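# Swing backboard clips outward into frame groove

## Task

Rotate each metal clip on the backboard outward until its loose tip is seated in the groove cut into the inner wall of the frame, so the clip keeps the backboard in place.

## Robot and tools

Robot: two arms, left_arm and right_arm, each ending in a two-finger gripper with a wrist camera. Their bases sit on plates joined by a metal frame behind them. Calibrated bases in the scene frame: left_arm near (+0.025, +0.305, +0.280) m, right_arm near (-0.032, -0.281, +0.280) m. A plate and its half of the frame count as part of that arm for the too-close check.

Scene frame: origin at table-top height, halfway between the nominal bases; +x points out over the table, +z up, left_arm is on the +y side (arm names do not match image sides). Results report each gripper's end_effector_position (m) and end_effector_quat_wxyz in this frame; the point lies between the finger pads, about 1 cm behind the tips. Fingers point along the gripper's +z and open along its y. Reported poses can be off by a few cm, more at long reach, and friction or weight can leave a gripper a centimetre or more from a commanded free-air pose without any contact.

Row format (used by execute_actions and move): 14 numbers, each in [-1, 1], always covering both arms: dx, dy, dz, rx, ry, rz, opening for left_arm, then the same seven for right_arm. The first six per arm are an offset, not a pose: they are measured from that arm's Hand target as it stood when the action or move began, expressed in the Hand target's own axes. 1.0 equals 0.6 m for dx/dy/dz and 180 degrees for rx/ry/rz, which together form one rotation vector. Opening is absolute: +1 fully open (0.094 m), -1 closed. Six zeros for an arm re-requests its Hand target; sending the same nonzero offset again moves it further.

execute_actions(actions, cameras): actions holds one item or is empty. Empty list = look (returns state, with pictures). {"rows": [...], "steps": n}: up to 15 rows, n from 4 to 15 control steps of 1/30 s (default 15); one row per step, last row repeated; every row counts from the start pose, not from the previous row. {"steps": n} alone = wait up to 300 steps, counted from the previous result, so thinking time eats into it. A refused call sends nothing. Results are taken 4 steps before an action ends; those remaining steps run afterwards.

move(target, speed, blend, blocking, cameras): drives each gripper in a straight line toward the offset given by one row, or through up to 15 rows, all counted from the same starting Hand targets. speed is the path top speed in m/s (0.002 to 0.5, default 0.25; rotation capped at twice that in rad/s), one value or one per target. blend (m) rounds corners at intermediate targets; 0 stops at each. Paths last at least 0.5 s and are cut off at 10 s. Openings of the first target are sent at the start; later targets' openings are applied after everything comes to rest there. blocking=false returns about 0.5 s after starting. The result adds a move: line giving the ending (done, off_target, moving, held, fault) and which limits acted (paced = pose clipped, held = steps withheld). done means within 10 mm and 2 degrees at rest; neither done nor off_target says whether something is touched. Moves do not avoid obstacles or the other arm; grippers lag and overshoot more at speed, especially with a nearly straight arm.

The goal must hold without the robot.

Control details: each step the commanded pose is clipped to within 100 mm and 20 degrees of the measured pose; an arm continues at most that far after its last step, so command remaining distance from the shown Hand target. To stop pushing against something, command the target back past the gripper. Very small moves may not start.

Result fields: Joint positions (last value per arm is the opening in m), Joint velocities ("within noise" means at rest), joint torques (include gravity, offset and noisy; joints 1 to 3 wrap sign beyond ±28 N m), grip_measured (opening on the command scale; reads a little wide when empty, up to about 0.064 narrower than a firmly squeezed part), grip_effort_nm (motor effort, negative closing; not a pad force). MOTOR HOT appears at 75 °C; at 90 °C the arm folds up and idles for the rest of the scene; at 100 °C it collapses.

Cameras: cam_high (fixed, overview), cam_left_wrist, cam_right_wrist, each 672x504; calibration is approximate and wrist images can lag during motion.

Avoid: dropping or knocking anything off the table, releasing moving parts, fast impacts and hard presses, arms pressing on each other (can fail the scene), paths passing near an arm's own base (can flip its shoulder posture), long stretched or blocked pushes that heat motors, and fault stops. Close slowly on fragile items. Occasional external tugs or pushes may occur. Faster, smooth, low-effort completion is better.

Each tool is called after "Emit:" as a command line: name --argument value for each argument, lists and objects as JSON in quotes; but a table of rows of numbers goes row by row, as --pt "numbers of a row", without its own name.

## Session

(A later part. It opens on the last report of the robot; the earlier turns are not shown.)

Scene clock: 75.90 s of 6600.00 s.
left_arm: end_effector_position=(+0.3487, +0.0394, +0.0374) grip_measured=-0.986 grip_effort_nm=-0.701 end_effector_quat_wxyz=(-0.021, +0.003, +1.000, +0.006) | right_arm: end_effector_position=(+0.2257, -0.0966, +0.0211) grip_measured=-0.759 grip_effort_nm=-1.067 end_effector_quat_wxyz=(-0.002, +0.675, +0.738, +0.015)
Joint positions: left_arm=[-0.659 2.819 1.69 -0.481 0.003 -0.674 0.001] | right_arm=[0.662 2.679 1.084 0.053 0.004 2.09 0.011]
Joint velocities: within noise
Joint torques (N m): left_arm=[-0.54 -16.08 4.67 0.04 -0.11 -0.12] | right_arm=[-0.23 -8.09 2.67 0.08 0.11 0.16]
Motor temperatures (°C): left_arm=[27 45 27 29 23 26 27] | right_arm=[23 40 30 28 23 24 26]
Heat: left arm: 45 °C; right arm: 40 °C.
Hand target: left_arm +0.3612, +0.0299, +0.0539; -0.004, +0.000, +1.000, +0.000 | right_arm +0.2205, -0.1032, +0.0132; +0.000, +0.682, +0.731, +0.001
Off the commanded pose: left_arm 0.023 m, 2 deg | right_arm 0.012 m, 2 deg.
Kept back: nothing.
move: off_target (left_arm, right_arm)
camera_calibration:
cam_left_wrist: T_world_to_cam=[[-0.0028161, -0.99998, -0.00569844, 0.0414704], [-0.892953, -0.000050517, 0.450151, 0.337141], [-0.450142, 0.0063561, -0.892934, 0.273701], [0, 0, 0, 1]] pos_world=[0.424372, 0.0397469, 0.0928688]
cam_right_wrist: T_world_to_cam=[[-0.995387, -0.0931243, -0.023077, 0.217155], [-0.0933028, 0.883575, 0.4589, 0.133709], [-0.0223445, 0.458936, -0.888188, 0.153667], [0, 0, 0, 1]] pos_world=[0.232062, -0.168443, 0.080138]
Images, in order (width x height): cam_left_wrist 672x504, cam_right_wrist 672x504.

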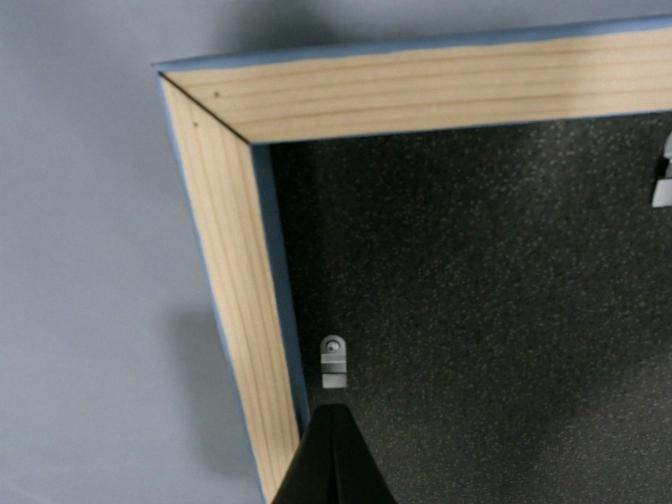

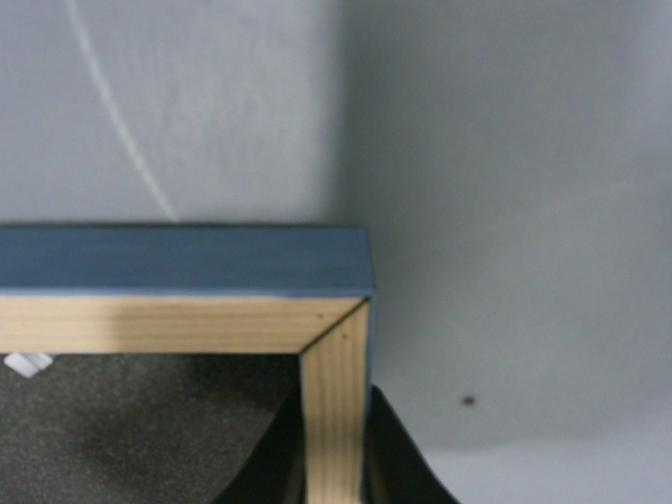

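Emit:
move --target '[0.0083, -0.022, -0.005, 0, 0, 0, -1, 0, 0, 0, 0,0,0, -0.8]' --speed 0.1 --cameras '[]'

Emit:
move --target '[0, 0.0, 0.045, 0, 0, 0, -1, 0, 0, 0, 0,0,0, -0.8]' --speed 0.1 --cameras '["cam_left_wrist"]'

Emit:
zoom_image --camera "cam_left_wrist" --region '[213, 304, 453, 484]'

Scene clock: 77.00 s of 6600.00 s.
left_arm: end_effector_position=(+0.3442, +0.0262, +0.0414) grip_measured=-0.986 grip_effort_nm=-0.711 end_effector_quat_wxyz=(-0.020, +0.004, +1.000, +0.007) | right_arm: end_effector_position=(+0.2257, -0.0966, +0.0211) grip_measured=-0.759 grip_effort_nm=-1.062 end_effector_quat_wxyz=(-0.002, +0.675, +0.738, +0.015)
Joint positions: left_arm=[-0.69 2.819 1.713 -0.504 0.002 -0.703 0.001] | right_arm=[0.662 2.679 1.084 0.053 0.004 2.09 0.011]
Joint velocities: within noise
Joint torques (N m): left_arm=[-0.44 -15.77 5.03 0.03 -0.11 -0.11] | right_arm=[-0.05 -8.16 2.61 0.08 0.07 0.15]
Motor temperatures (°C): left_arm=[27 45 27 29 23 26 27] | right_arm=[23 40 30 28 23 24 26]
Heat: left arm: 45 °C; right arm: 40 °C.
Hand target: left_arm +0.3562, +0.0168, +0.0569; -0.004, +0.000, +1.000, +0.000 | right_arm +0.2205, -0.1032, +0.0132; +0.000, +0.682, +0.731, +0.001
Off the commanded pose: left_arm 0.022 m, 2 deg | right_arm 0.012 m, 2 deg.
Kept back: nothing.
move: off_target (left_arm, right_arm)
No camera images: "cameras" was empty.

Scene clock: 77.87 s of 6600.00 s.
left_arm: end_effector_position=(+0.3513, +0.0205, +0.0329) grip_measured=-0.986 grip_effort_nm=-0.706 end_effector_quat_wxyz=(-0.012, +0.003, +1.000, +0.001) | right_arm: end_effector_position=(+0.2257, -0.0966, +0.0211) grip_measured=-0.759 grip_effort_nm=-1.062 end_effector_quat_wxyz=(-0.002, +0.675, +0.738, +0.015)
Joint positions: left_arm=[-0.69 2.857 1.759 -0.492 0.001 -0.704 0.001] | right_arm=[0.662 2.679 1.084 0.053 0.004 2.09 0.011]
Joint velocities: within noise
Joint torques (N m): left_arm=[-0.44 -11.84 5.16 0.25 -0.1 -0.11] | right_arm=[-0.12 -8.09 2.63 0.06 0.07 0.17]
Motor temperatures (°C): left_arm=[27 45 27 29 23 26 27] | right_arm=[23 40 30 28 23 24 26]
Heat: left arm: 45 °C; right arm: 40 °C.
Hand target: left_arm +0.3560, +0.0168, +0.0300; -0.004, +0.000, +1.000, +0.000 | right_arm +0.2205, -0.1032, +0.0132; +0.000, +0.682, +0.731, +0.001
Off the commanded pose: left_arm 0.007 m, 1 deg | right_arm 0.012 m, 2 deg.
Kept back: nothing.
move: off_target (right_arm)
camera_calibration:
cam_left_wrist: T_world_to_cam=[[-0.00298614, -0.999983, 0.00499917, 0.0222295], [-0.900604, 0.00486212, 0.434614, 0.344581], [-0.434631, -0.00320445, -0.900603, 0.265933], [0, 0, 0, 1]] pos_world=[0.425979, 0.0214059, 0.0896288]
Images, in order (width x height): cam_left_wrist 672x504.

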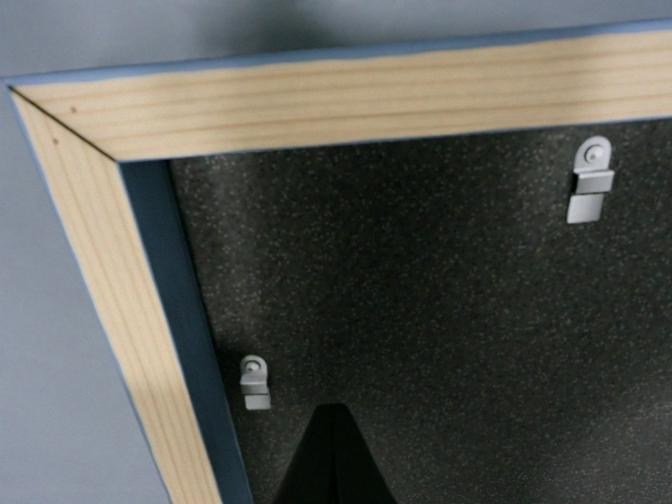

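Scaled by 2.100 from the camera's 672x504 image, which has a finer 960x720 frame.

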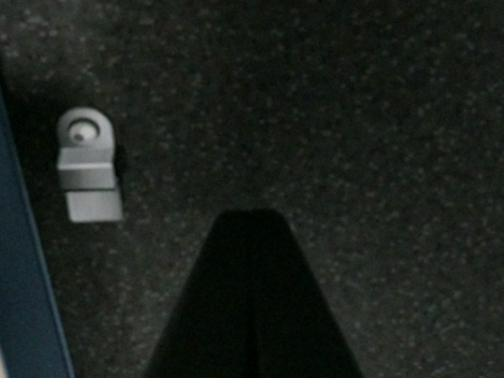

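Emit:
move --pt "-0.003 0 0.01 0 0 0 -1 0 0 0 0 0 0 -0.8" --pt "-0.004 0.035 0.007 0 0 0 -1 0 0 0 0 0 0 -0.8" --speed 0.1 --cameras '["cam_left_wrist"]'

Emit:
zoom_image --camera "cam_left_wrist" --region '[213, 304, 453, 484]'

Scene clock: 78.87 s of 6600.00 s.
left_arm: end_effector_position=(+0.3558, +0.0326, +0.0240) grip_measured=-0.986 grip_effort_nm=-0.706 end_effector_quat_wxyz=(-0.012, -0.002, +1.000, -0.005) | right_arm: end_effector_position=(+0.2257, -0.0966, +0.0211) grip_measured=-0.759 grip_effort_nm=-1.067 end_effector_quat_wxyz=(-0.002, +0.675, +0.738, +0.015)
Joint positions: left_arm=[-0.658 2.867 1.732 -0.446 0.009 -0.683 0.001] | right_arm=[0.662 2.679 1.084 0.053 0.004 2.09 0.011]
Joint velocities: within noise
Joint torques (N m): left_arm=[0.25 -14.06 2 0.3 -0.19 0.04] | right_arm=[-0.14 -8.09 2.67 0.11 0.11 0.19]
Motor temperatures (°C): left_arm=[27 45 27 29 23 26 27] | right_arm=[23 40 30 28 23 24 26]
Heat: left arm: 45 °C; right arm: 40 °C.
Hand target: left_arm +0.3584, +0.0380, +0.0256; -0.004, +0.000, +1.000, +0.000 | right_arm +0.2205, -0.1032, +0.0132; +0.000, +0.682, +0.731, +0.001
Off the commanded pose: left_arm 0.006 m, 1 deg | right_arm 0.012 m, 2 deg.
Kept back: nothing.
move: off_target (right_arm)
camera_calibration:
cam_left_wrist: T_world_to_cam=[[0.00793249, -0.99982, 0.0172257, 0.0302871], [-0.901359, 0.000310025, 0.433072, 0.352929], [-0.433, -0.0189619, -0.901195, 0.259874], [0, 0, 0, 1]] pos_world=[0.430401, 0.0351, 0.0808315]
Images, in order (width x height): cam_left_wrist 672x504.

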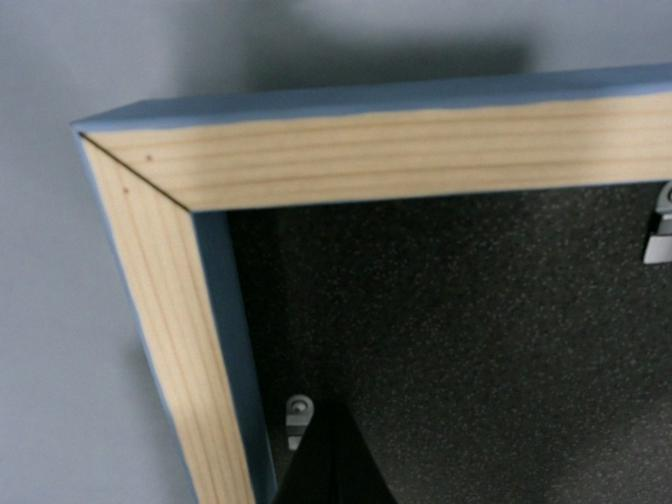

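Scaled by 2.100 from the camera's 672x504 image, which has a finer 960x720 frame.

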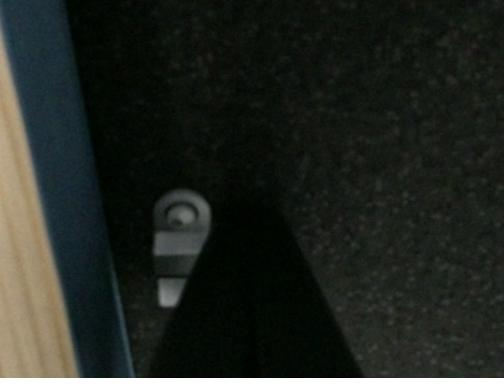

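Emit:
move --pt "0 0 -0.009 0 0 0 -1 0 0 0 0 0 0 -0.8" --pt "-0.004 0.02 -0.009 0 0 0 -1 0 0 0 0 0 0 -0.8" --speed 0.1 --cameras '["cam_left_wrist"]'

Emit:
zoom_image --camera "cam_left_wrist" --region '[213, 304, 453, 484]'

Scene clock: 80.63 s of 6600.00 s.
left_arm: end_effector_position=(+0.3556, +0.0368, +0.0241) grip_measured=-0.986 grip_effort_nm=-0.701 end_effector_quat_wxyz=(-0.010, +0.004, +1.000, -0.016) | right_arm: end_effector_position=(+0.2261, -0.0962, +0.0212) grip_measured=-0.759 grip_effort_nm=-1.072 end_effector_quat_wxyz=(-0.002, +0.674, +0.738, +0.016)
Joint positions: left_arm=[-0.645 2.849 1.685 -0.401 0.024 -0.658 0.001] | right_arm=[0.662 2.679 1.084 0.055 0.003 2.089 0.011]
Joint velocities: within noise
Joint torques (N m): left_arm=[1.22 -15.19 2.09 0.03 -0.34 0.04] | right_arm=[-0.12 -7.92 2.74 0.06 0.11 0.17]
Motor temperatures (°C): left_arm=[27 45 27 29 23 26 27] | right_arm=[23 40 30 28 23 24 26]
Heat: left arm: 45 °C; right arm: 40 °C.
Hand target: left_arm +0.3608, +0.0498, +0.0311; -0.004, +0.000, +1.000, +0.000 | right_arm +0.2205, -0.1032, +0.0132; +0.000, +0.682, +0.732, +0.001
Off the commanded pose: left_arm 0.016 m, 2 deg | right_arm 0.012 m, 2 deg.
Kept back: nothing.
move: off_target (left_arm, right_arm)
camera_calibration:
cam_left_wrist: T_world_to_cam=[[-0.00372138, -0.999204, 0.0397205, 0.0379675], [-0.903088, 0.0204159, 0.428971, 0.35261], [-0.42944, -0.0342747, -0.902445, 0.259322], [0, 0, 0, 1]] pos_world=[0.429942, 0.0396266, 0.0812561]
Images, in order (width x height): cam_left_wrist 672x504.

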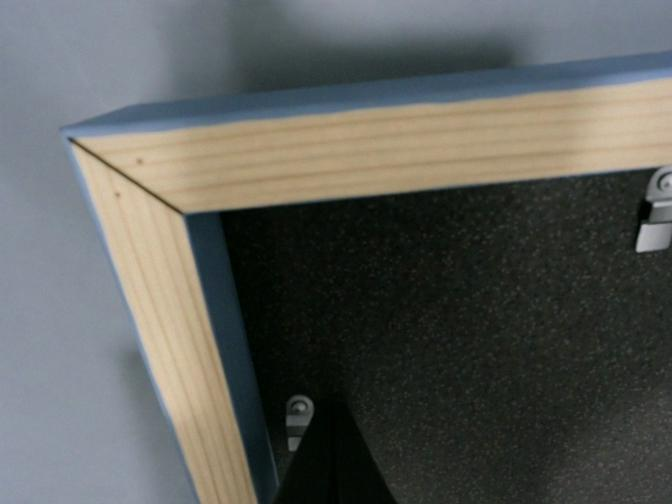

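Scaled by 2.100 from the camera's 672x504 image, which has a finer 960x720 frame.

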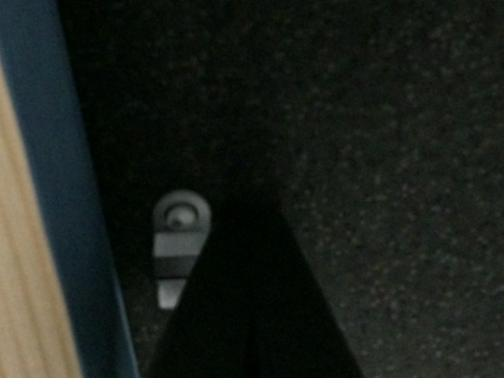

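Emit:
move --pt "0 -0.02 -0.06 0 0 0 -1 0 0 0 0 0 0 -0.3" --pt "0.015 -0.008 -0.09 0 0 -0.025 -0.2 0 0 -0.12 0 0 0 -0.3" --speed 0.15 --cameras '["cam_left_wrist"]'

Emit:
move --target '[0,0,0,0, 0, 0, -0.2, -0.1, 0, -0.2, 0,0,0, -0.3]' --speed 0.25 --cameras '["cam_left_wrist","cam_right_wrist"]'

Scene clock: 84.57 s of 6600.00 s.
left_arm: end_effector_position=(+0.3497, +0.0478, +0.0742) grip_measured=-0.203 grip_effort_nm=0.164 end_effector_quat_wxyz=(-0.014, -0.038, +0.999, +0.001) | right_arm: end_effector_position=(+0.2260, -0.0976, +0.0831) grip_measured=-0.301 grip_effort_nm=0.051 end_effector_quat_wxyz=(-0.003, +0.680, +0.733, +0.013)
Joint positions: left_arm=[-0.644 2.682 1.576 -0.486 0.002 -0.739 0.037] | right_arm=[0.662 2.443 0.991 -0.093 0.003 2.104 0.033]
Joint velocities: within noise
Joint torques (N m): left_arm=[-0.72 -15.56 2.59 0.14 -0.11 -0.12] | right_arm=[0.27 -10.71 1.81 -0.07 0.1 0.06]
Motor temperatures (°C): left_arm=[27 45 27 29 23 26 27] | right_arm=[23 40 30 28 23 24 26]
Heat: left arm: 45 °C; right arm: 40 °C.
Hand target: left_arm +0.3522, +0.0450, +0.0852; -0.004, -0.039, +0.999, +0.000 | right_arm +0.2205, -0.1033, +0.0852; +0.000, +0.682, +0.731, +0.001
Off the commanded pose: left_arm 0.012 m, 1 deg | right_arm 0.008 m, 1 deg.
Kept back: nothing.
move: off_target (left_arm); target 2's new opening was sent with left_arm's hand 0.012 m and 1 deg from that target
camera_calibration:
cam_left_wrist: T_world_to_cam=[[0.0785689, -0.996902, 0.00372965, 0.0207472], [-0.897106, -0.069071, 0.436384, 0.327212], [-0.434774, -0.0376321, -0.899753, 0.304199], [0, 0, 0, 1]] pos_world=[0.424171, 0.0547315, 0.130837]
Images, in order (width x height): cam_left_wrist 672x504.

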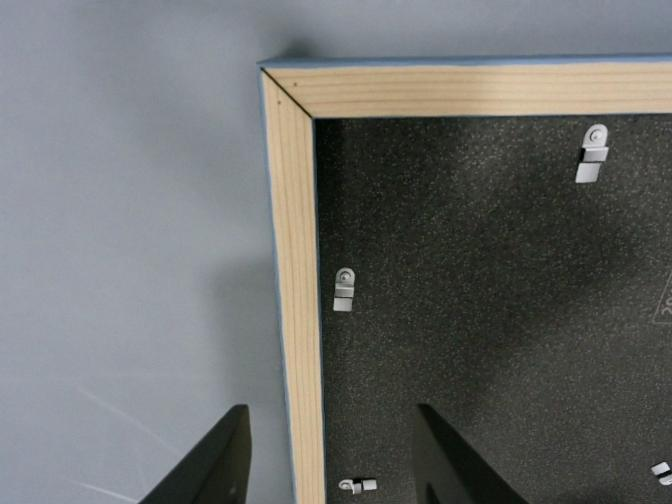

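Scene clock: 85.83 s of 6600.00 s.
left_arm: end_effector_position=(+0.3497, +0.0478, +0.0742) grip_measured=-0.203 grip_effort_nm=0.164 end_effector_quat_wxyz=(-0.014, -0.038, +0.999, +0.001) | right_arm: end_effector_position=(+0.2323, -0.1566, +0.2047) grip_measured=-0.301 grip_effort_nm=0.046 end_effector_quat_wxyz=(+0.000, +0.683, +0.730, +0.015)
Joint positions: left_arm=[-0.644 2.682 1.576 -0.486 0.002 -0.739 0.037] | right_arm=[0.489 1.952 0.863 -0.451 0.003 1.938 0.033]
Joint velocities: within noise
Joint torques (N m): left_arm=[-0.69 -15.56 2.62 0.13 -0.11 -0.11] | right_arm=[-0.14 -8.75 3.33 -0.06 0.11 -0.1]
Motor temperatures (°C): left_arm=[27 45 27 29 23 26 27] | right_arm=[23 40 30 28 23 24 26]
Heat: left arm: 45 °C; right arm: 40 °C.
Hand target: left_arm +0.3522, +0.0450, +0.0852; -0.004, -0.039, +0.999, +0.000 | right_arm +0.2246, -0.1633, +0.2051; +0.000, +0.682, +0.732, +0.001
Off the commanded pose: left_arm 0.012 m, 1 deg | right_arm 0.010 m, 2 deg.
Kept back: nothing.
move: off_target (left_arm)
camera_calibration:
cam_left_wrist: T_world_to_cam=[[0.0785689, -0.996902, 0.00372965, 0.0207472], [-0.897106, -0.069071, 0.436384, 0.327212], [-0.434774, -0.0376321, -0.899753, 0.304199], [0, 0, 0, 1]] pos_world=[0.424171, 0.0547315, 0.130837]
cam_right_wrist: T_world_to_cam=[[-0.997104, -0.0714661, -0.0260181, 0.226783], [-0.0754536, 0.886607, 0.456327, 0.100003], [-0.00954409, 0.456968, -0.889432, 0.341353], [0, 0, 0, 1]] pos_world=[0.23693, -0.228444, 0.263876]
Images, in order (width x height): cam_left_wrist 672x504, cam_right_wrist 672x504.

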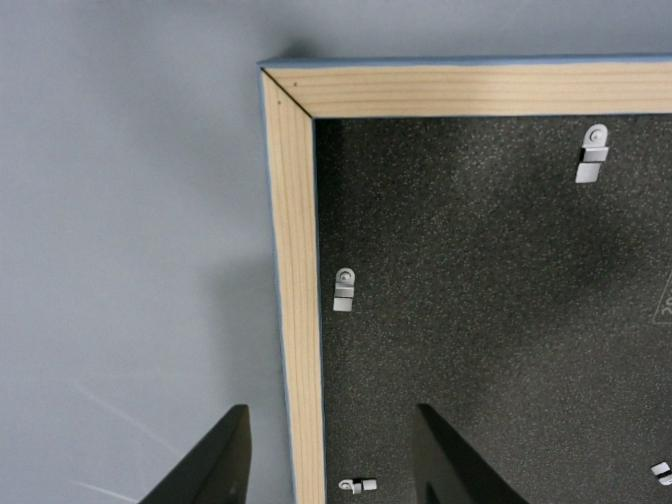

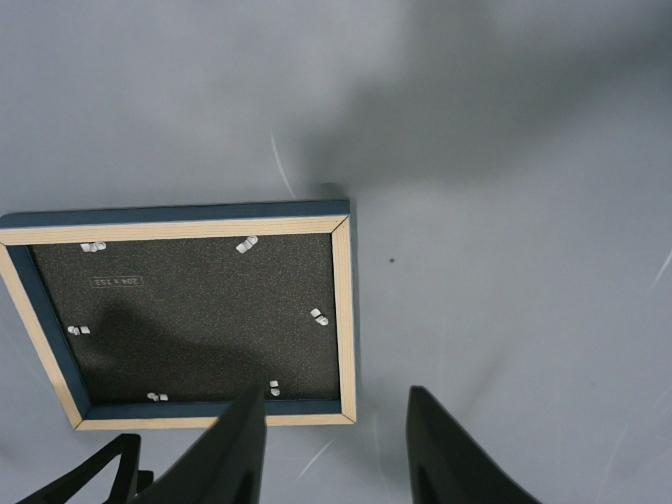

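Emit:
move --target '[0, 0.008, 0.078, 0, 0, 0, -0.2, 0, 0, 0, 0,0,0, -0.3]' --speed 0.15 --cameras '["cam_left_wrist"]'

Emit:
zoom_image --camera "cam_left_wrist" --region '[213, 304, 453, 484]'

Scene clock: 87.17 s of 6600.00 s.
left_arm: end_effector_position=(+0.3426, +0.0527, +0.0391) grip_measured=-0.203 grip_effort_nm=0.164 end_effector_quat_wxyz=(-0.016, -0.038, +0.999, +0.004) | right_arm: end_effector_position=(+0.2319, -0.1568, +0.2047) grip_measured=-0.301 grip_effort_nm=0.046 end_effector_quat_wxyz=(+0.000, +0.682, +0.731, +0.014)
Joint positions: left_arm=[-0.644 2.775 1.585 -0.41 0.002 -0.739 0.037] | right_arm=[0.489 1.952 0.863 -0.453 0.003 1.937 0.033]
Joint velocities: within noise
Joint torques (N m): left_arm=[0.05 -11.79 4.6 0.26 -0.11 -0.03] | right_arm=[-0.4 -8.55 3.41 -0.07 0.06 -0.05]
Motor temperatures (°C): left_arm=[27 45 27 29 23 26 27] | right_arm=[23 40 30 27 23 24 26]
Heat: left arm: 45 °C; right arm: 40 °C.
Hand target: left_arm +0.3515, +0.0497, +0.0384; -0.004, -0.039, +0.999, +0.000 | right_arm +0.2246, -0.1633, +0.2051; +0.000, +0.682, +0.732, +0.001
Off the commanded pose: left_arm 0.009 m, 1 deg | right_arm 0.010 m, 2 deg.
Kept back: nothing.
move: done
camera_calibration:
cam_left_wrist: T_world_to_cam=[[0.0784773, -0.996915, -0.00116903, 0.0265528], [-0.894607, -0.070941, 0.441186, 0.335616], [-0.439908, -0.0335772, -0.897415, 0.271127], [0, 0, 0, 1]] pos_world=[0.417431, 0.0593835, 0.0952754]
Images, in order (width x height): cam_left_wrist 672x504.

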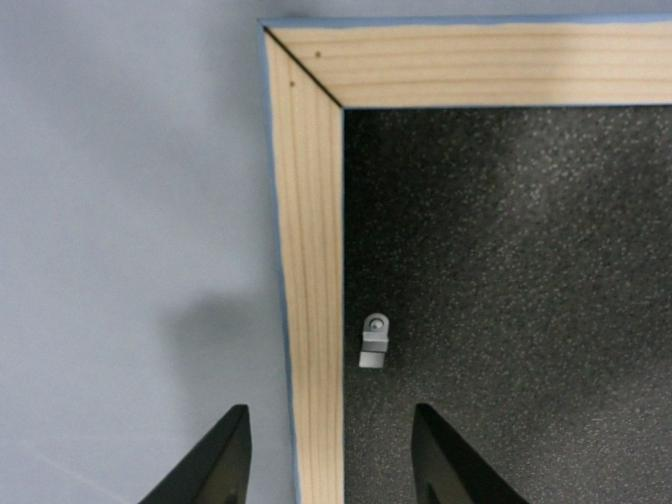

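Scaled by 2.100 from the camera's 672x504 image, which has a finer 960x720 frame.

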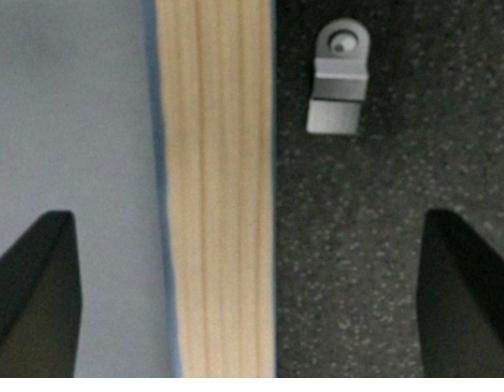

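Emit:
move --target '[-0.010, 0.0, 0.025, 0, 0, 0, -0.2, 0, 0, 0, 0,0,0, -0.3]' --speed 0.1 --cameras '["cam_left_wrist"]'

Emit:
zoom_image --camera "cam_left_wrist" --region '[213, 304, 453, 484]'

Scene clock: 88.17 s of 6600.00 s.
left_arm: end_effector_position=(+0.3502, +0.0512, +0.0269) grip_measured=-0.203 grip_effort_nm=0.168 end_effector_quat_wxyz=(-0.013, -0.041, +0.999, +0.001) | right_arm: end_effector_position=(+0.2319, -0.1568, +0.2047) grip_measured=-0.301 grip_effort_nm=0.042 end_effector_quat_wxyz=(+0.000, +0.682, +0.731, +0.014)
Joint positions: left_arm=[-0.635 2.824 1.637 -0.403 0.002 -0.737 0.037] | right_arm=[0.489 1.952 0.863 -0.453 0.003 1.937 0.033]
Joint velocities: within noise
Joint torques (N m): left_arm=[0.14 -11.25 4.9 0.26 -0.11 0.04] | right_arm=[-0.2 -8.5 3.41 -0.02 0.11 -0.05]
Motor temperatures (°C): left_arm=[27 45 27 29 23 26 27] | right_arm=[23 40 30 27 23 24 26]
Heat: left arm: 45 °C; right arm: 40 °C.
Hand target: left_arm +0.3574, +0.0502, +0.0234; -0.004, -0.039, +0.999, +0.000 | right_arm +0.2246, -0.1633, +0.2051; +0.000, +0.682, +0.731, +0.001
Off the commanded pose: left_arm 0.008 m, 1 deg | right_arm 0.010 m, 2 deg.
Kept back: nothing.
move: done
camera_calibration:
cam_left_wrist: T_world_to_cam=[[0.0854153, -0.996337, 0.00418139, 0.0219167], [-0.897067, -0.0750775, 0.435469, 0.348864], [-0.43356, -0.0409467, -0.900194, 0.261717], [0, 0, 0, 1]] pos_world=[0.424553, 0.0587448, 0.0835851]
Images, in order (width x height): cam_left_wrist 672x504.

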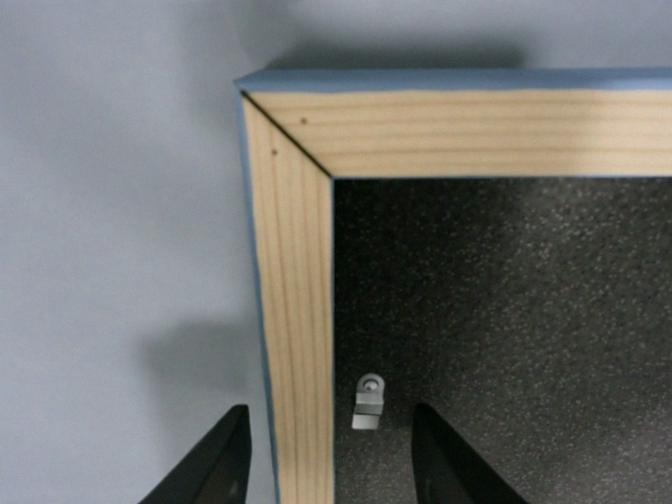

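Scaled by 2.100 from the camera's 672x504 image, which has a finer 960x720 frame.

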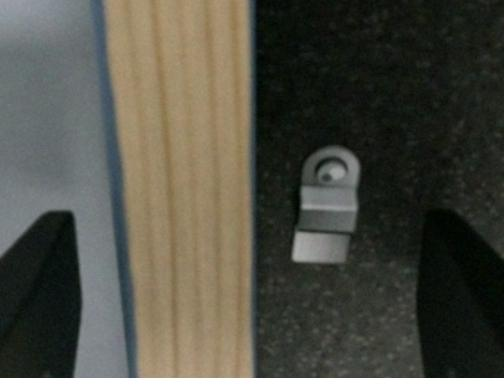

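Emit:
move --target '[0, 0.0, 0.003, 0, 0, 0, -0.5, 0, 0, 0, 0,0,0, -0.3]' --speed 0.1 --cameras '["cam_left_wrist"]'

Emit:
move --target '[0, 0.0, 0, 0, 0, 0, -0.62, 0, 0, 0, 0,0,0, -0.3]' --speed 0.1 --cameras '["cam_left_wrist"]'

Emit:
zoom_image --camera "cam_left_wrist" --region '[213, 304, 453, 484]'

Scene clock: 89.13 s of 6600.00 s.
left_arm: end_effector_position=(+0.3508, +0.0513, +0.0262) grip_measured=-0.497 grip_effort_nm=-0.125 end_effector_quat_wxyz=(-0.012, -0.041, +0.999, +0.002) | right_arm: end_effector_position=(+0.2318, -0.1569, +0.2047) grip_measured=-0.301 grip_effort_nm=0.046 end_effector_quat_wxyz=(+0.000, +0.682, +0.731, +0.014)
Joint positions: left_arm=[-0.635 2.827 1.64 -0.403 -0.001 -0.737 0.024] | right_arm=[0.489 1.952 0.863 -0.453 0.003 1.937 0.033]
Joint velocities: within noise
Joint torques (N m): left_arm=[0.17 -10.99 4.89 0.28 -0.09 0.04] | right_arm=[-0.21 -8.61 3.59 -0.06 0.09 -0.06]
Motor temperatures (°C): left_arm=[27 45 27 29 23 26 27] | right_arm=[23 40 30 27 23 24 26]
Heat: left arm: 45 °C; right arm: 40 °C.
Hand target: left_arm +0.3574, +0.0502, +0.0216; -0.004, -0.039, +0.999, +0.000 | right_arm +0.2245, -0.1633, +0.2051; +0.000, +0.682, +0.731, +0.001
Off the commanded pose: left_arm 0.008 m, 1 deg | right_arm 0.010 m, 1 deg.
Kept back: nothing.
move: done
camera_calibration:
cam_left_wrist: T_world_to_cam=[[0.0846069, -0.996411, 0.00276813, 0.0222532], [-0.897865, -0.075034, 0.43383, 0.350019], [-0.432065, -0.0391904, -0.90099, 0.26073], [0, 0, 0, 1]] pos_world=[0.42504, 0.0586549, 0.083005]
Images, in order (width x height): cam_left_wrist 672x504.

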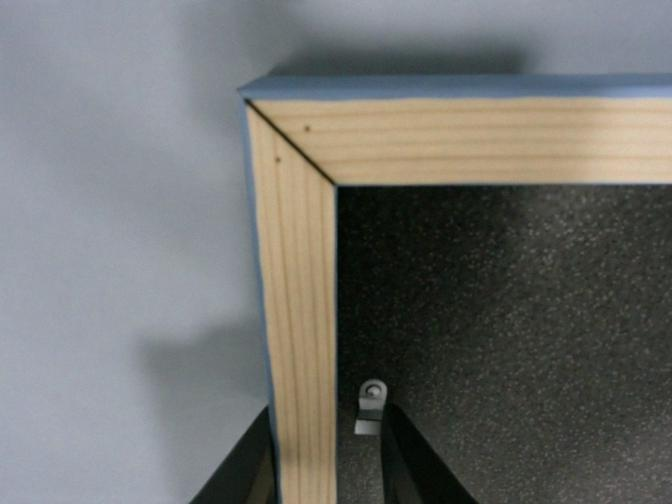

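Scene clock: 89.83 s of 6600.00 s.
left_arm: end_effector_position=(+0.3519, +0.0526, +0.0264) grip_measured=-0.617 grip_effort_nm=-0.129 end_effector_quat_wxyz=(-0.011, -0.042, +0.999, +0.004) | right_arm: end_effector_position=(+0.2318, -0.1569, +0.2047) grip_measured=-0.301 grip_effort_nm=0.037 end_effector_quat_wxyz=(+0.000, +0.682, +0.731, +0.014)
Joint positions: left_arm=[-0.632 2.827 1.642 -0.406 -0.005 -0.737 0.018] | right_arm=[0.489 1.952 0.863 -0.453 0.003 1.937 0.033]
Joint velocities: within noise
Joint torques (N m): left_arm=[-0.03 -10.99 4.78 0.31 -0.04 0.03] | right_arm=[-0.17 -8.61 3.33 -0.05 0.12 -0.08]
Motor temperatures (°C): left_arm=[27 45 27 29 23 26 27] | right_arm=[23 40 30 27 23 24 26]
Heat: left arm: 45 °C; right arm: 40 °C.
Hand target: left_arm +0.3574, +0.0503, +0.0215; -0.004, -0.039, +0.999, +0.000 | right_arm +0.2246, -0.1633, +0.2051; +0.000, +0.682, +0.731, +0.001
Off the commanded pose: left_arm 0.008 m, 1 deg | right_arm 0.010 m, 2 deg.
Kept back: nothing.
move: done
camera_calibration:
cam_left_wrist: T_world_to_cam=[[0.086781, -0.996227, -0.00112529, 0.0227675], [-0.898399, -0.0787473, 0.432063, 0.351431], [-0.430521, -0.0364839, -0.901843, 0.260839], [0, 0, 0, 1]] pos_world=[0.426046, 0.0598723, 0.0834211]
Images, in order (width x height): cam_left_wrist 672x504.

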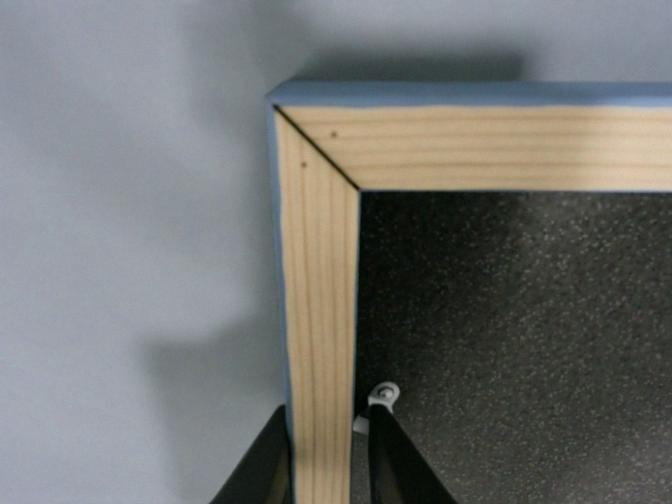

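Scaled by 2.100 from the camera's 672x504 image, which has a finer 960x720 frame.

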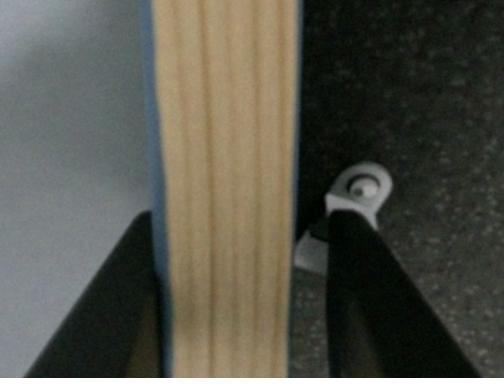

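Works well. Continuing to close.

Emit:
move --target '[0, 0.0, 0, 0, 0, 0, -0.7, 0, 0, 0, 0,0,0, -0.3]' --speed 0.1 --cameras '[]'

Emit:
move --target '[0, 0.0, 0, 0, 0, 0, -0.8, 0, 0, 0, 0,0,0, -0.3]' --speed 0.1 --cameras '["cam_left_wrist"]'

Emit:
zoom_image --camera "cam_left_wrist" --region '[213, 304, 453, 484]'

Scene clock: 90.77 s of 6600.00 s.
left_arm: end_effector_position=(+0.3523, +0.0533, +0.0264) grip_measured=-0.697 grip_effort_nm=-0.134 end_effector_quat_wxyz=(-0.010, -0.042, +0.999, +0.005) | right_arm: end_effector_position=(+0.2318, -0.1569, +0.2047) grip_measured=-0.301 grip_effort_nm=0.042 end_effector_quat_wxyz=(+0.000, +0.682, +0.731, +0.014)
Joint positions: left_arm=[-0.632 2.827 1.642 -0.407 -0.008 -0.737 0.014] | right_arm=[0.489 1.952 0.863 -0.453 0.003 1.937 0.033]
Joint velocities: within noise
Joint torques (N m): left_arm=[-0.1 -10.99 4.77 0.31 -0.01 0.03] | right_arm=[-0.16 -8.61 3.38 -0.02 0.11 -0.07]
Motor temperatures (°C): left_arm=[27 44 27 29 23 26 27] | right_arm=[23 40 30 27 23 24 26]
Heat: left arm: 44 °C; right arm: 40 °C.
Hand target: left_arm +0.3574, +0.0503, +0.0215; -0.004, -0.039, +0.999, +0.000 | right_arm +0.2246, -0.1633, +0.2051; +0.000, +0.682, +0.731, +0.001
Off the commanded pose: left_arm 0.008 m, 1 deg | right_arm 0.010 m, 2 deg.
Kept back: nothing.
move: done
No camera images: "cameras" was empty.

Scene clock: 91.47 s of 6600.00 s.
left_arm: end_effector_position=(+0.3523, +0.0535, +0.0264) grip_measured=-0.760 grip_effort_nm=-1.009 end_effector_quat_wxyz=(-0.010, -0.042, +0.999, +0.005) | right_arm: end_effector_position=(+0.2318, -0.1569, +0.2047) grip_measured=-0.301 grip_effort_nm=0.042 end_effector_quat_wxyz=(+0.000, +0.682, +0.731, +0.014)
Joint positions: left_arm=[-0.632 2.827 1.642 -0.407 -0.009 -0.737 0.011] | right_arm=[0.489 1.952 0.863 -0.453 0.003 1.937 0.033]
Joint velocities: within noise
Joint torques (N m): left_arm=[-0.09 -11 4.75 0.31 0 0.04] | right_arm=[-0.34 -8.58 3.62 -0.05 0.06 -0.08]
Motor temperatures (°C): left_arm=[27 44 27 29 23 26 27] | right_arm=[23 40 30 27 23 24 26]
Heat: left arm: 44 °C; right arm: 40 °C.
Hand target: left_arm +0.3574, +0.0503, +0.0215; -0.004, -0.039, +0.999, +0.000 | right_arm +0.2246, -0.1633, +0.2051; +0.000, +0.682, +0.731, +0.001
Off the commanded pose: left_arm 0.008 m, 1 deg | right_arm 0.010 m, 2 deg.
Kept back: nothing.
move: done
camera_calibration:
cam_left_wrist: T_world_to_cam=[[0.0874506, -0.996159, -0.00446434, 0.0234808], [-0.899079, -0.0808564, 0.430254, 0.352311], [-0.428963, -0.0336122, -0.902697, 0.260382], [0, 0, 0, 1]] pos_world=[0.426396, 0.0606292, 0.0835679]
Images, in order (width x height): cam_left_wrist 672x504.

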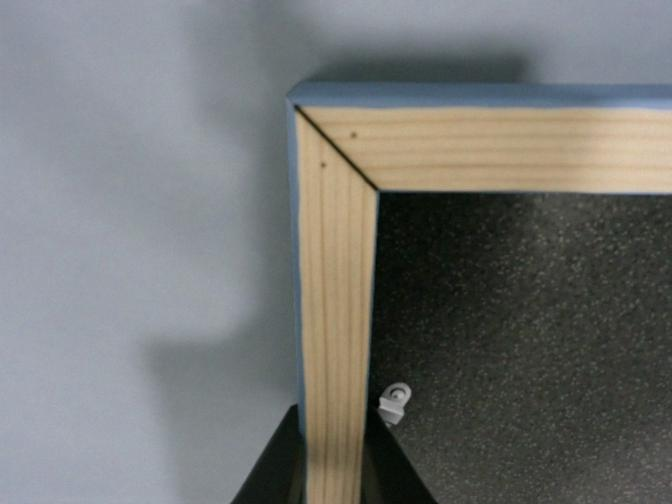

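Scaled by 2.100 from the camera's 672x504 image, which has a finer 960x720 frame.

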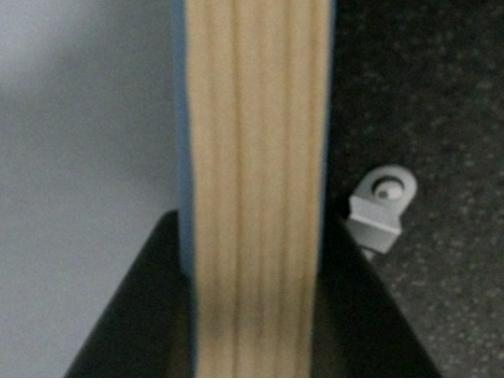

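Emit:
move --target '[0, 0.0, 0, 0, 0, 0, -0.5, 0, 0, 0, 0,0,0, -0.3]' --speed 0.1 --cameras '[]'

Emit:
move --target '[0, 0.0, -0.06, 0, 0, 0, -0.5, 0, 0, 0, 0,0,0, -0.3]' --speed 0.15 --cameras '["cam_left_wrist"]'

Emit:
zoom_image --camera "cam_left_wrist" --region '[243, 244, 483, 424]'

Scene clock: 92.43 s of 6600.00 s.
left_arm: end_effector_position=(+0.3526, +0.0534, +0.0264) grip_measured=-0.503 grip_effort_nm=0.173 end_effector_quat_wxyz=(-0.010, -0.042, +0.999, +0.005) | right_arm: end_effector_position=(+0.2318, -0.1569, +0.2047) grip_measured=-0.301 grip_effort_nm=0.046 end_effector_quat_wxyz=(+0.000, +0.682, +0.731, +0.014)
Joint positions: left_arm=[-0.632 2.827 1.642 -0.406 -0.009 -0.737 0.023] | right_arm=[0.489 1.952 0.863 -0.453 0.003 1.937 0.033]
Joint velocities: within noise
Joint torques (N m): left_arm=[-0.1 -10.97 4.75 0.31 0 0.03] | right_arm=[-0.02 -8.73 3.49 -0.02 0.07 -0.05]
Motor temperatures (°C): left_arm=[27 44 27 29 23 26 27] | right_arm=[23 41 30 27 23 24 26]
Heat: left arm: 44 °C; right arm: 41 °C.
Hand target: left_arm +0.3574, +0.0502, +0.0215; -0.004, -0.039, +0.999, +0.000 | right_arm +0.2246, -0.1633, +0.2051; +0.000, +0.682, +0.732, +0.001
Off the commanded pose: left_arm 0.008 m, 1 deg | right_arm 0.010 m, 2 deg.
Kept back: nothing.
move: done
No camera images: "cameras" was empty.

Scene clock: 93.27 s of 6600.00 s.
left_arm: end_effector_position=(+0.3568, +0.0505, +0.0480) grip_measured=-0.503 grip_effort_nm=0.168 end_effector_quat_wxyz=(-0.004, -0.042, +0.999, +0.001) | right_arm: end_effector_position=(+0.2318, -0.1569, +0.2047) grip_measured=-0.301 grip_effort_nm=0.046 end_effector_quat_wxyz=(+0.000, +0.682, +0.731, +0.014)
Joint positions: left_arm=[-0.632 2.763 1.615 -0.429 -0.009 -0.737 0.023] | right_arm=[0.489 1.952 0.863 -0.453 0.003 1.937 0.033]
Joint velocities: within noise
Joint torques (N m): left_arm=[-0.14 -15.3 2.54 0.08 0.01 0.03] | right_arm=[-0.25 -8.7 3.44 -0.05 0.12 -0.07]
Motor temperatures (°C): left_arm=[27 44 27 29 23 26 27] | right_arm=[23 41 30 27 23 24 26]
Heat: left arm: 44 °C; right arm: 41 °C.
Hand target: left_arm +0.3578, +0.0503, +0.0576; -0.004, -0.039, +0.999, +0.000 | right_arm +0.2246, -0.1633, +0.2051; +0.000, +0.682, +0.732, +0.001
Off the commanded pose: left_arm 0.010 m, 0 deg | right_arm 0.010 m, 1 deg.
Kept back: nothing.
move: done
camera_calibration:
cam_left_wrist: T_world_to_cam=[[0.0876425, -0.996138, 0.00527872, 0.0196622], [-0.90419, -0.0773267, 0.420072, 0.348997], [-0.418042, -0.0415891, -0.907475, 0.278408], [0, 0, 0, 1]] pos_world=[0.430222, 0.0581517, 0.10594]
Images, in order (width x height): cam_left_wrist 672x504.

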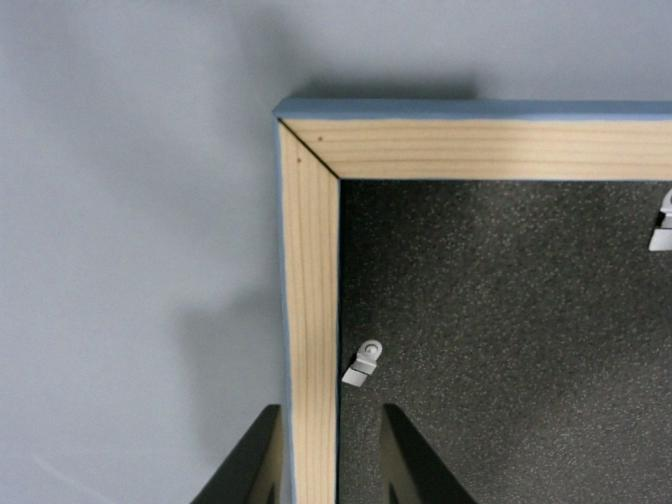

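Scaled by 2.100 from the camera's 672x504 image, which has a finer 960x720 frame.

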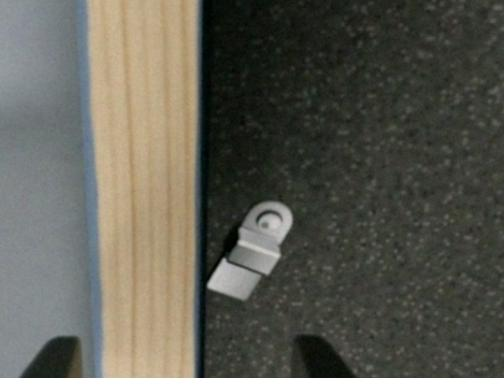

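Emit:
move --target '[0.003, -0.003, 0.066, 0, 0, 0, -0.4, 0, 0, 0, 0,0,0, -0.3]' --speed 0.15 --cameras '["cam_left_wrist"]'

Emit:
zoom_image --camera "cam_left_wrist" --region '[243, 304, 483, 484]'

Scene clock: 94.77 s of 6600.00 s.
left_arm: end_effector_position=(+0.3562, +0.0503, +0.0240) grip_measured=-0.403 grip_effort_nm=0.164 end_effector_quat_wxyz=(-0.005, -0.042, +0.999, +0.000) | right_arm: end_effector_position=(+0.2318, -0.1569, +0.2047) grip_measured=-0.301 grip_effort_nm=0.046 end_effector_quat_wxyz=(+0.000, +0.682, +0.731, +0.014)
Joint positions: left_arm=[-0.632 2.838 1.655 -0.394 -0.008 -0.737 0.028] | right_arm=[0.489 1.952 0.863 -0.453 0.003 1.937 0.033]
Joint velocities: within noise
Joint torques (N m): left_arm=[-0.57 -10.93 4.34 0.26 0 -0.02] | right_arm=[-0.08 -8.57 3.49 -0.06 0.08 -0.05]
Motor temperatures (°C): left_arm=[27 44 27 29 23 26 27] | right_arm=[23 41 30 27 23 24 25]
Heat: left arm: 44 °C; right arm: 41 °C.
Hand target: left_arm +0.3556, +0.0484, +0.0179; -0.004, -0.039, +0.999, +0.000 | right_arm +0.2246, -0.1633, +0.2051; +0.000, +0.682, +0.732, +0.001
Off the commanded pose: left_arm 0.006 m, 0 deg | right_arm 0.010 m, 1 deg.
Kept back: nothing.
move: done
camera_calibration:
cam_left_wrist: T_world_to_cam=[[0.087663, -0.996128, 0.00666292, 0.0195564], [-0.903927, -0.0767347, 0.420746, 0.358327], [-0.418606, -0.0429067, -0.907154, 0.256589], [0, 0, 0, 1]] pos_world=[0.429597, 0.0579862, 0.0818709]
Images, in order (width x height): cam_left_wrist 672x504.

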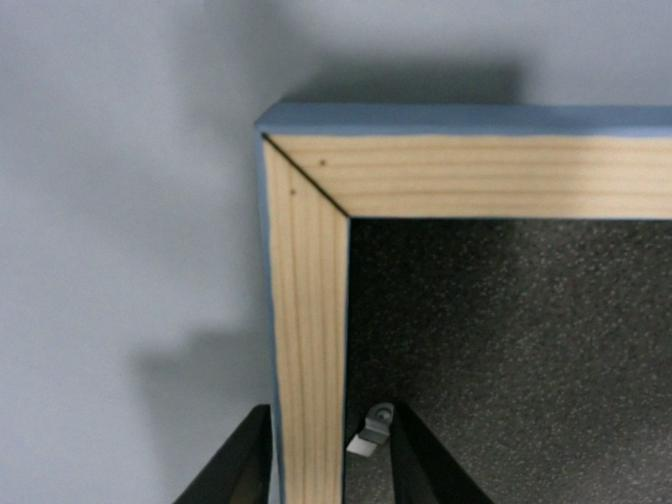

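Scaled by 2.100 from the camera's 672x504 image, which has a finer 960x720 frame.

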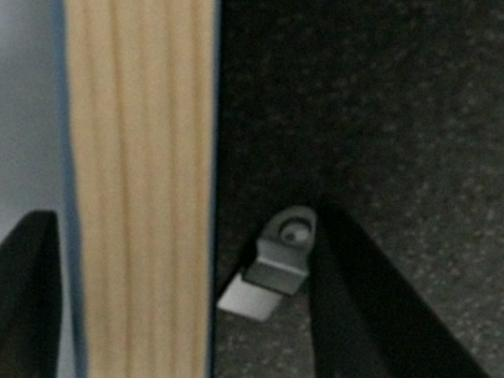

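Emit:
move --target '[0.014, 0.0, -0.002, 0, 0, 0, -0.4, 0, 0, 0, 0,0,0, -0.3]' --speed 0.15 --cameras '["cam_left_wrist"]'

Emit:
zoom_image --camera "cam_left_wrist" --region '[243, 304, 483, 484]'

Scene clock: 95.80 s of 6600.00 s.
left_arm: end_effector_position=(+0.3547, +0.0489, +0.0232) grip_measured=-0.403 grip_effort_nm=0.164 end_effector_quat_wxyz=(-0.003, -0.041, +0.999, +0.000) | right_arm: end_effector_position=(+0.2318, -0.1569, +0.2047) grip_measured=-0.301 grip_effort_nm=0.046 end_effector_quat_wxyz=(+0.000, +0.682, +0.731, +0.014)
Joint positions: left_arm=[-0.637 2.838 1.649 -0.385 -0.01 -0.739 0.028] | right_arm=[0.489 1.952 0.863 -0.453 0.003 1.937 0.033]
Joint velocities: within noise
Joint torques (N m): left_arm=[-1.18 -12.49 1.77 0.38 0.01 -0.11] | right_arm=[-0.21 -8.65 3.41 -0.04 0.08 -0.07]
Motor temperatures (°C): left_arm=[27 44 27 29 23 26 27] | right_arm=[23 41 30 27 23 24 25]
Heat: left arm: 44 °C; right arm: 41 °C.
Hand target: left_arm +0.3473, +0.0478, +0.0192; -0.004, -0.039, +0.999, +0.000 | right_arm +0.2246, -0.1633, +0.2051; +0.000, +0.682, +0.732, +0.001
Off the commanded pose: left_arm 0.009 m, 0 deg | right_arm 0.010 m, 1 deg.
Kept back: nothing.
move: done
camera_calibration:
cam_left_wrist: T_world_to_cam=[[0.0846277, -0.996386, 0.00733016, 0.0193696], [-0.905902, -0.0738748, 0.416993, 0.357895], [-0.414945, -0.0419296, -0.90888, 0.253871], [0, 0, 0, 1]] pos_world=[0.427921, 0.0563837, 0.0813568]
Images, in order (width x height): cam_left_wrist 672x504.

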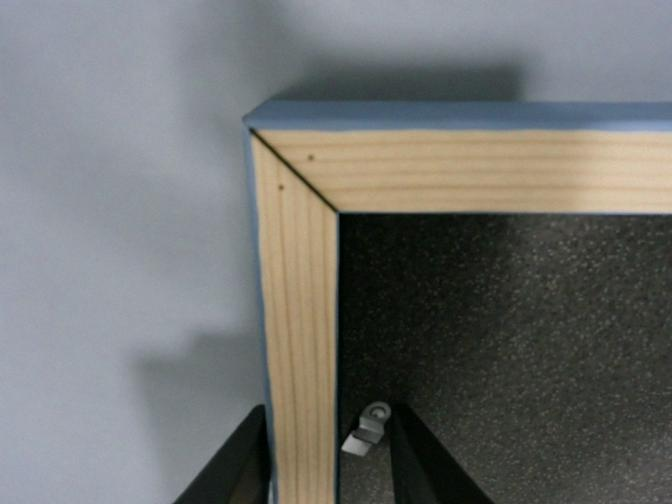

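Scaled by 2.100 from the camera's 672x504 image, which has a finer 960x720 frame.

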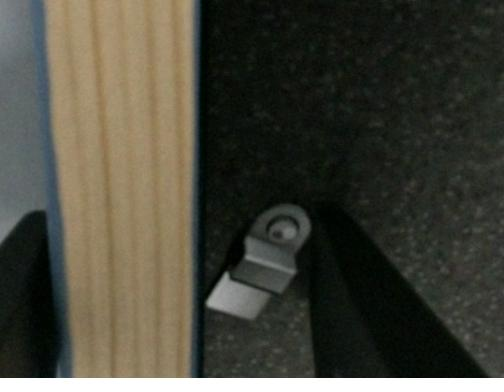

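Emit:
move --pt "0.008 0.003 -0.04 0 0 0 -0.4 0 0 0 0 0 0 -0.3" --pt "0.004 0.003 0.002 0 0 0 -0.4 0 0 0 0 0 0 -0.3" --speed 0.1 --cameras '["cam_left_wrist"]'

Emit:
zoom_image --camera "cam_left_wrist" --region '[243, 304, 483, 484]'

Scene clock: 96.90 s of 6600.00 s.
left_arm: end_effector_position=(+0.3420, +0.0517, +0.0239) grip_measured=-0.403 grip_effort_nm=0.159 end_effector_quat_wxyz=(-0.008, -0.036, +0.999, +0.003) | right_arm: end_effector_position=(+0.2318, -0.1569, +0.2047) grip_measured=-0.301 grip_effort_nm=0.042 end_effector_quat_wxyz=(+0.000, +0.682, +0.731, +0.014)
Joint positions: left_arm=[-0.65 2.816 1.593 -0.363 -0.008 -0.743 0.028] | right_arm=[0.489 1.952 0.863 -0.453 0.003 1.937 0.033]
Joint velocities: within noise
Joint torques (N m): left_arm=[-0.25 -10.61 4.44 0.3 -0.01 -0.09] | right_arm=[-0.24 -8.73 3.52 -0.04 0.1 -0.04]
Motor temperatures (°C): left_arm=[27 44 27 29 23 26 26] | right_arm=[23 41 30 27 23 24 25]
Heat: left arm: 44 °C; right arm: 41 °C.
Hand target: left_arm +0.3447, +0.0493, +0.0180; -0.004, -0.039, +0.999, +0.000 | right_arm +0.2246, -0.1633, +0.2051; +0.000, +0.682, +0.732, +0.001
Off the commanded pose: left_arm 0.007 m, 1 deg | right_arm 0.010 m, 1 deg.
Kept back: nothing.
move: done
camera_calibration:
cam_left_wrist: T_world_to_cam=[[0.0757838, -0.997124, 0.000834813, 0.0265323], [-0.901943, -0.0681928, 0.426437, 0.344388], [-0.425154, -0.03307, -0.904517, 0.252269], [0, 0, 0, 1]] pos_world=[0.415861, 0.0582833, 0.0812995]
Images, in order (width x height): cam_left_wrist 672x504.

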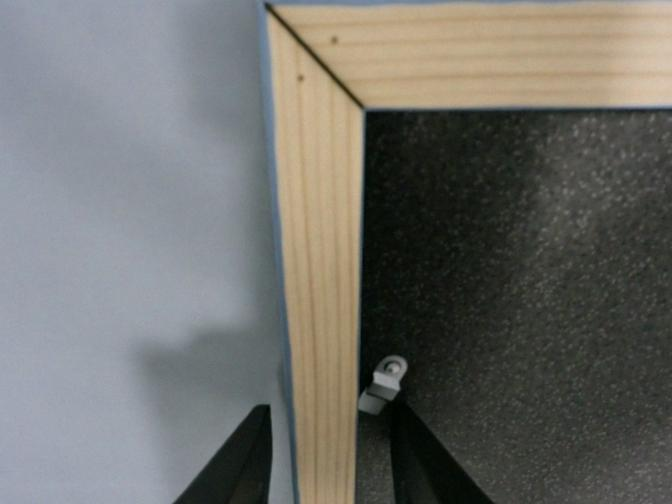

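Scaled by 2.100 from the camera's 672x504 image, which has a finer 960x720 frame.

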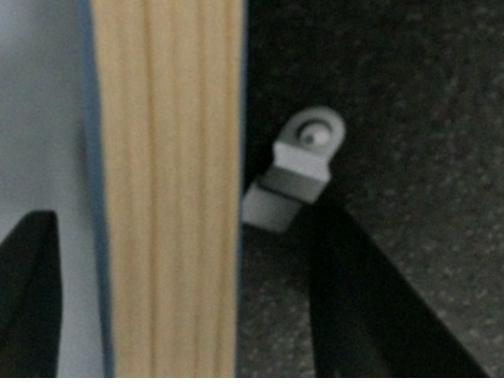

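Emit:
move --pt "-0.01 0.0 -0.03 0 0 0 -0.4 0 0 0 0 0 0 -0.3" --pt "-0.011 0.0 0.006 0 0 0 -0.4 0 0 0 0 0 0 -0.3" --speed 0.1 --cameras '["cam_left_wrist"]'

Emit:
zoom_image --camera "cam_left_wrist" --region '[243, 304, 483, 484]'

Scene clock: 97.90 s of 6600.00 s.
left_arm: end_effector_position=(+0.3509, +0.0473, +0.0236) grip_measured=-0.403 grip_effort_nm=0.159 end_effector_quat_wxyz=(-0.002, -0.039, +0.999, -0.002) | right_arm: end_effector_position=(+0.2318, -0.1569, +0.2047) grip_measured=-0.301 grip_effort_nm=0.046 end_effector_quat_wxyz=(+0.000, +0.682, +0.731, +0.014)
Joint positions: left_arm=[-0.645 2.83 1.631 -0.372 -0.008 -0.743 0.028] | right_arm=[0.489 1.952 0.863 -0.453 0.003 1.937 0.033]
Joint velocities: within noise
Joint torques (N m): left_arm=[0.2 -10.1 4.48 0.27 -0.01 0] | right_arm=[-0.2 -8.64 3.43 -0.06 0.11 -0.06]
Motor temperatures (°C): left_arm=[27 44 27 29 23 26 26] | right_arm=[23 41 30 27 23 24 25]
Heat: left arm: 44 °C; right arm: 41 °C.
Hand target: left_arm +0.3513, +0.0498, +0.0144; -0.004, -0.039, +0.999, +0.000 | right_arm +0.2246, -0.1633, +0.2051; +0.000, +0.682, +0.732, +0.001
Off the commanded pose: left_arm 0.010 m, 0 deg | right_arm 0.010 m, 1 deg.
Kept back: nothing.
move: done
camera_calibration:
cam_left_wrist: T_world_to_cam=[[0.0808621, -0.996666, 0.0108808, 0.0193729], [-0.906492, -0.0689985, 0.416547, 0.354117], [-0.414407, -0.0435462, -0.909049, 0.252535], [0, 0, 0, 1]] pos_world=[0.42409, 0.0547388, 0.0818503]
Images, in order (width x height): cam_left_wrist 672x504.

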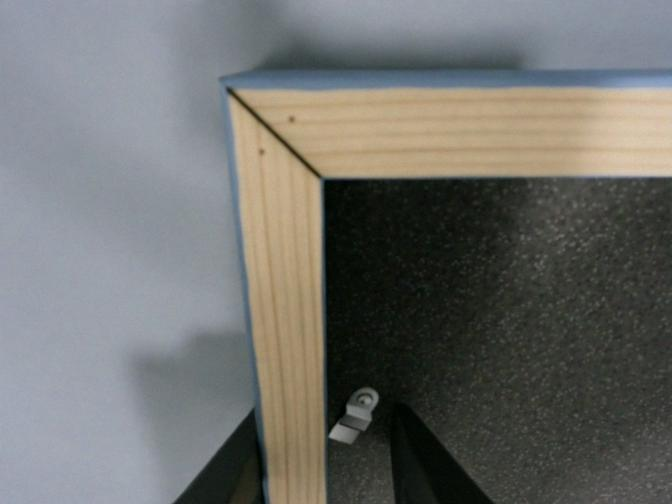

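Scaled by 2.100 from the camera's 672x504 image, which has a finer 960x720 frame.

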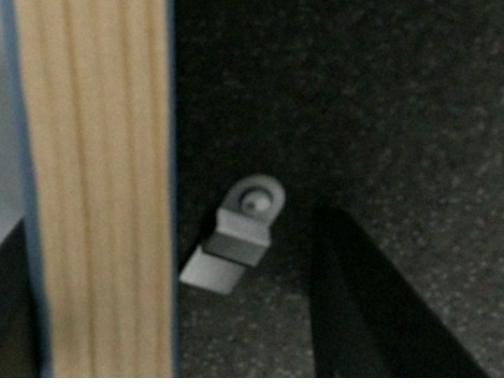

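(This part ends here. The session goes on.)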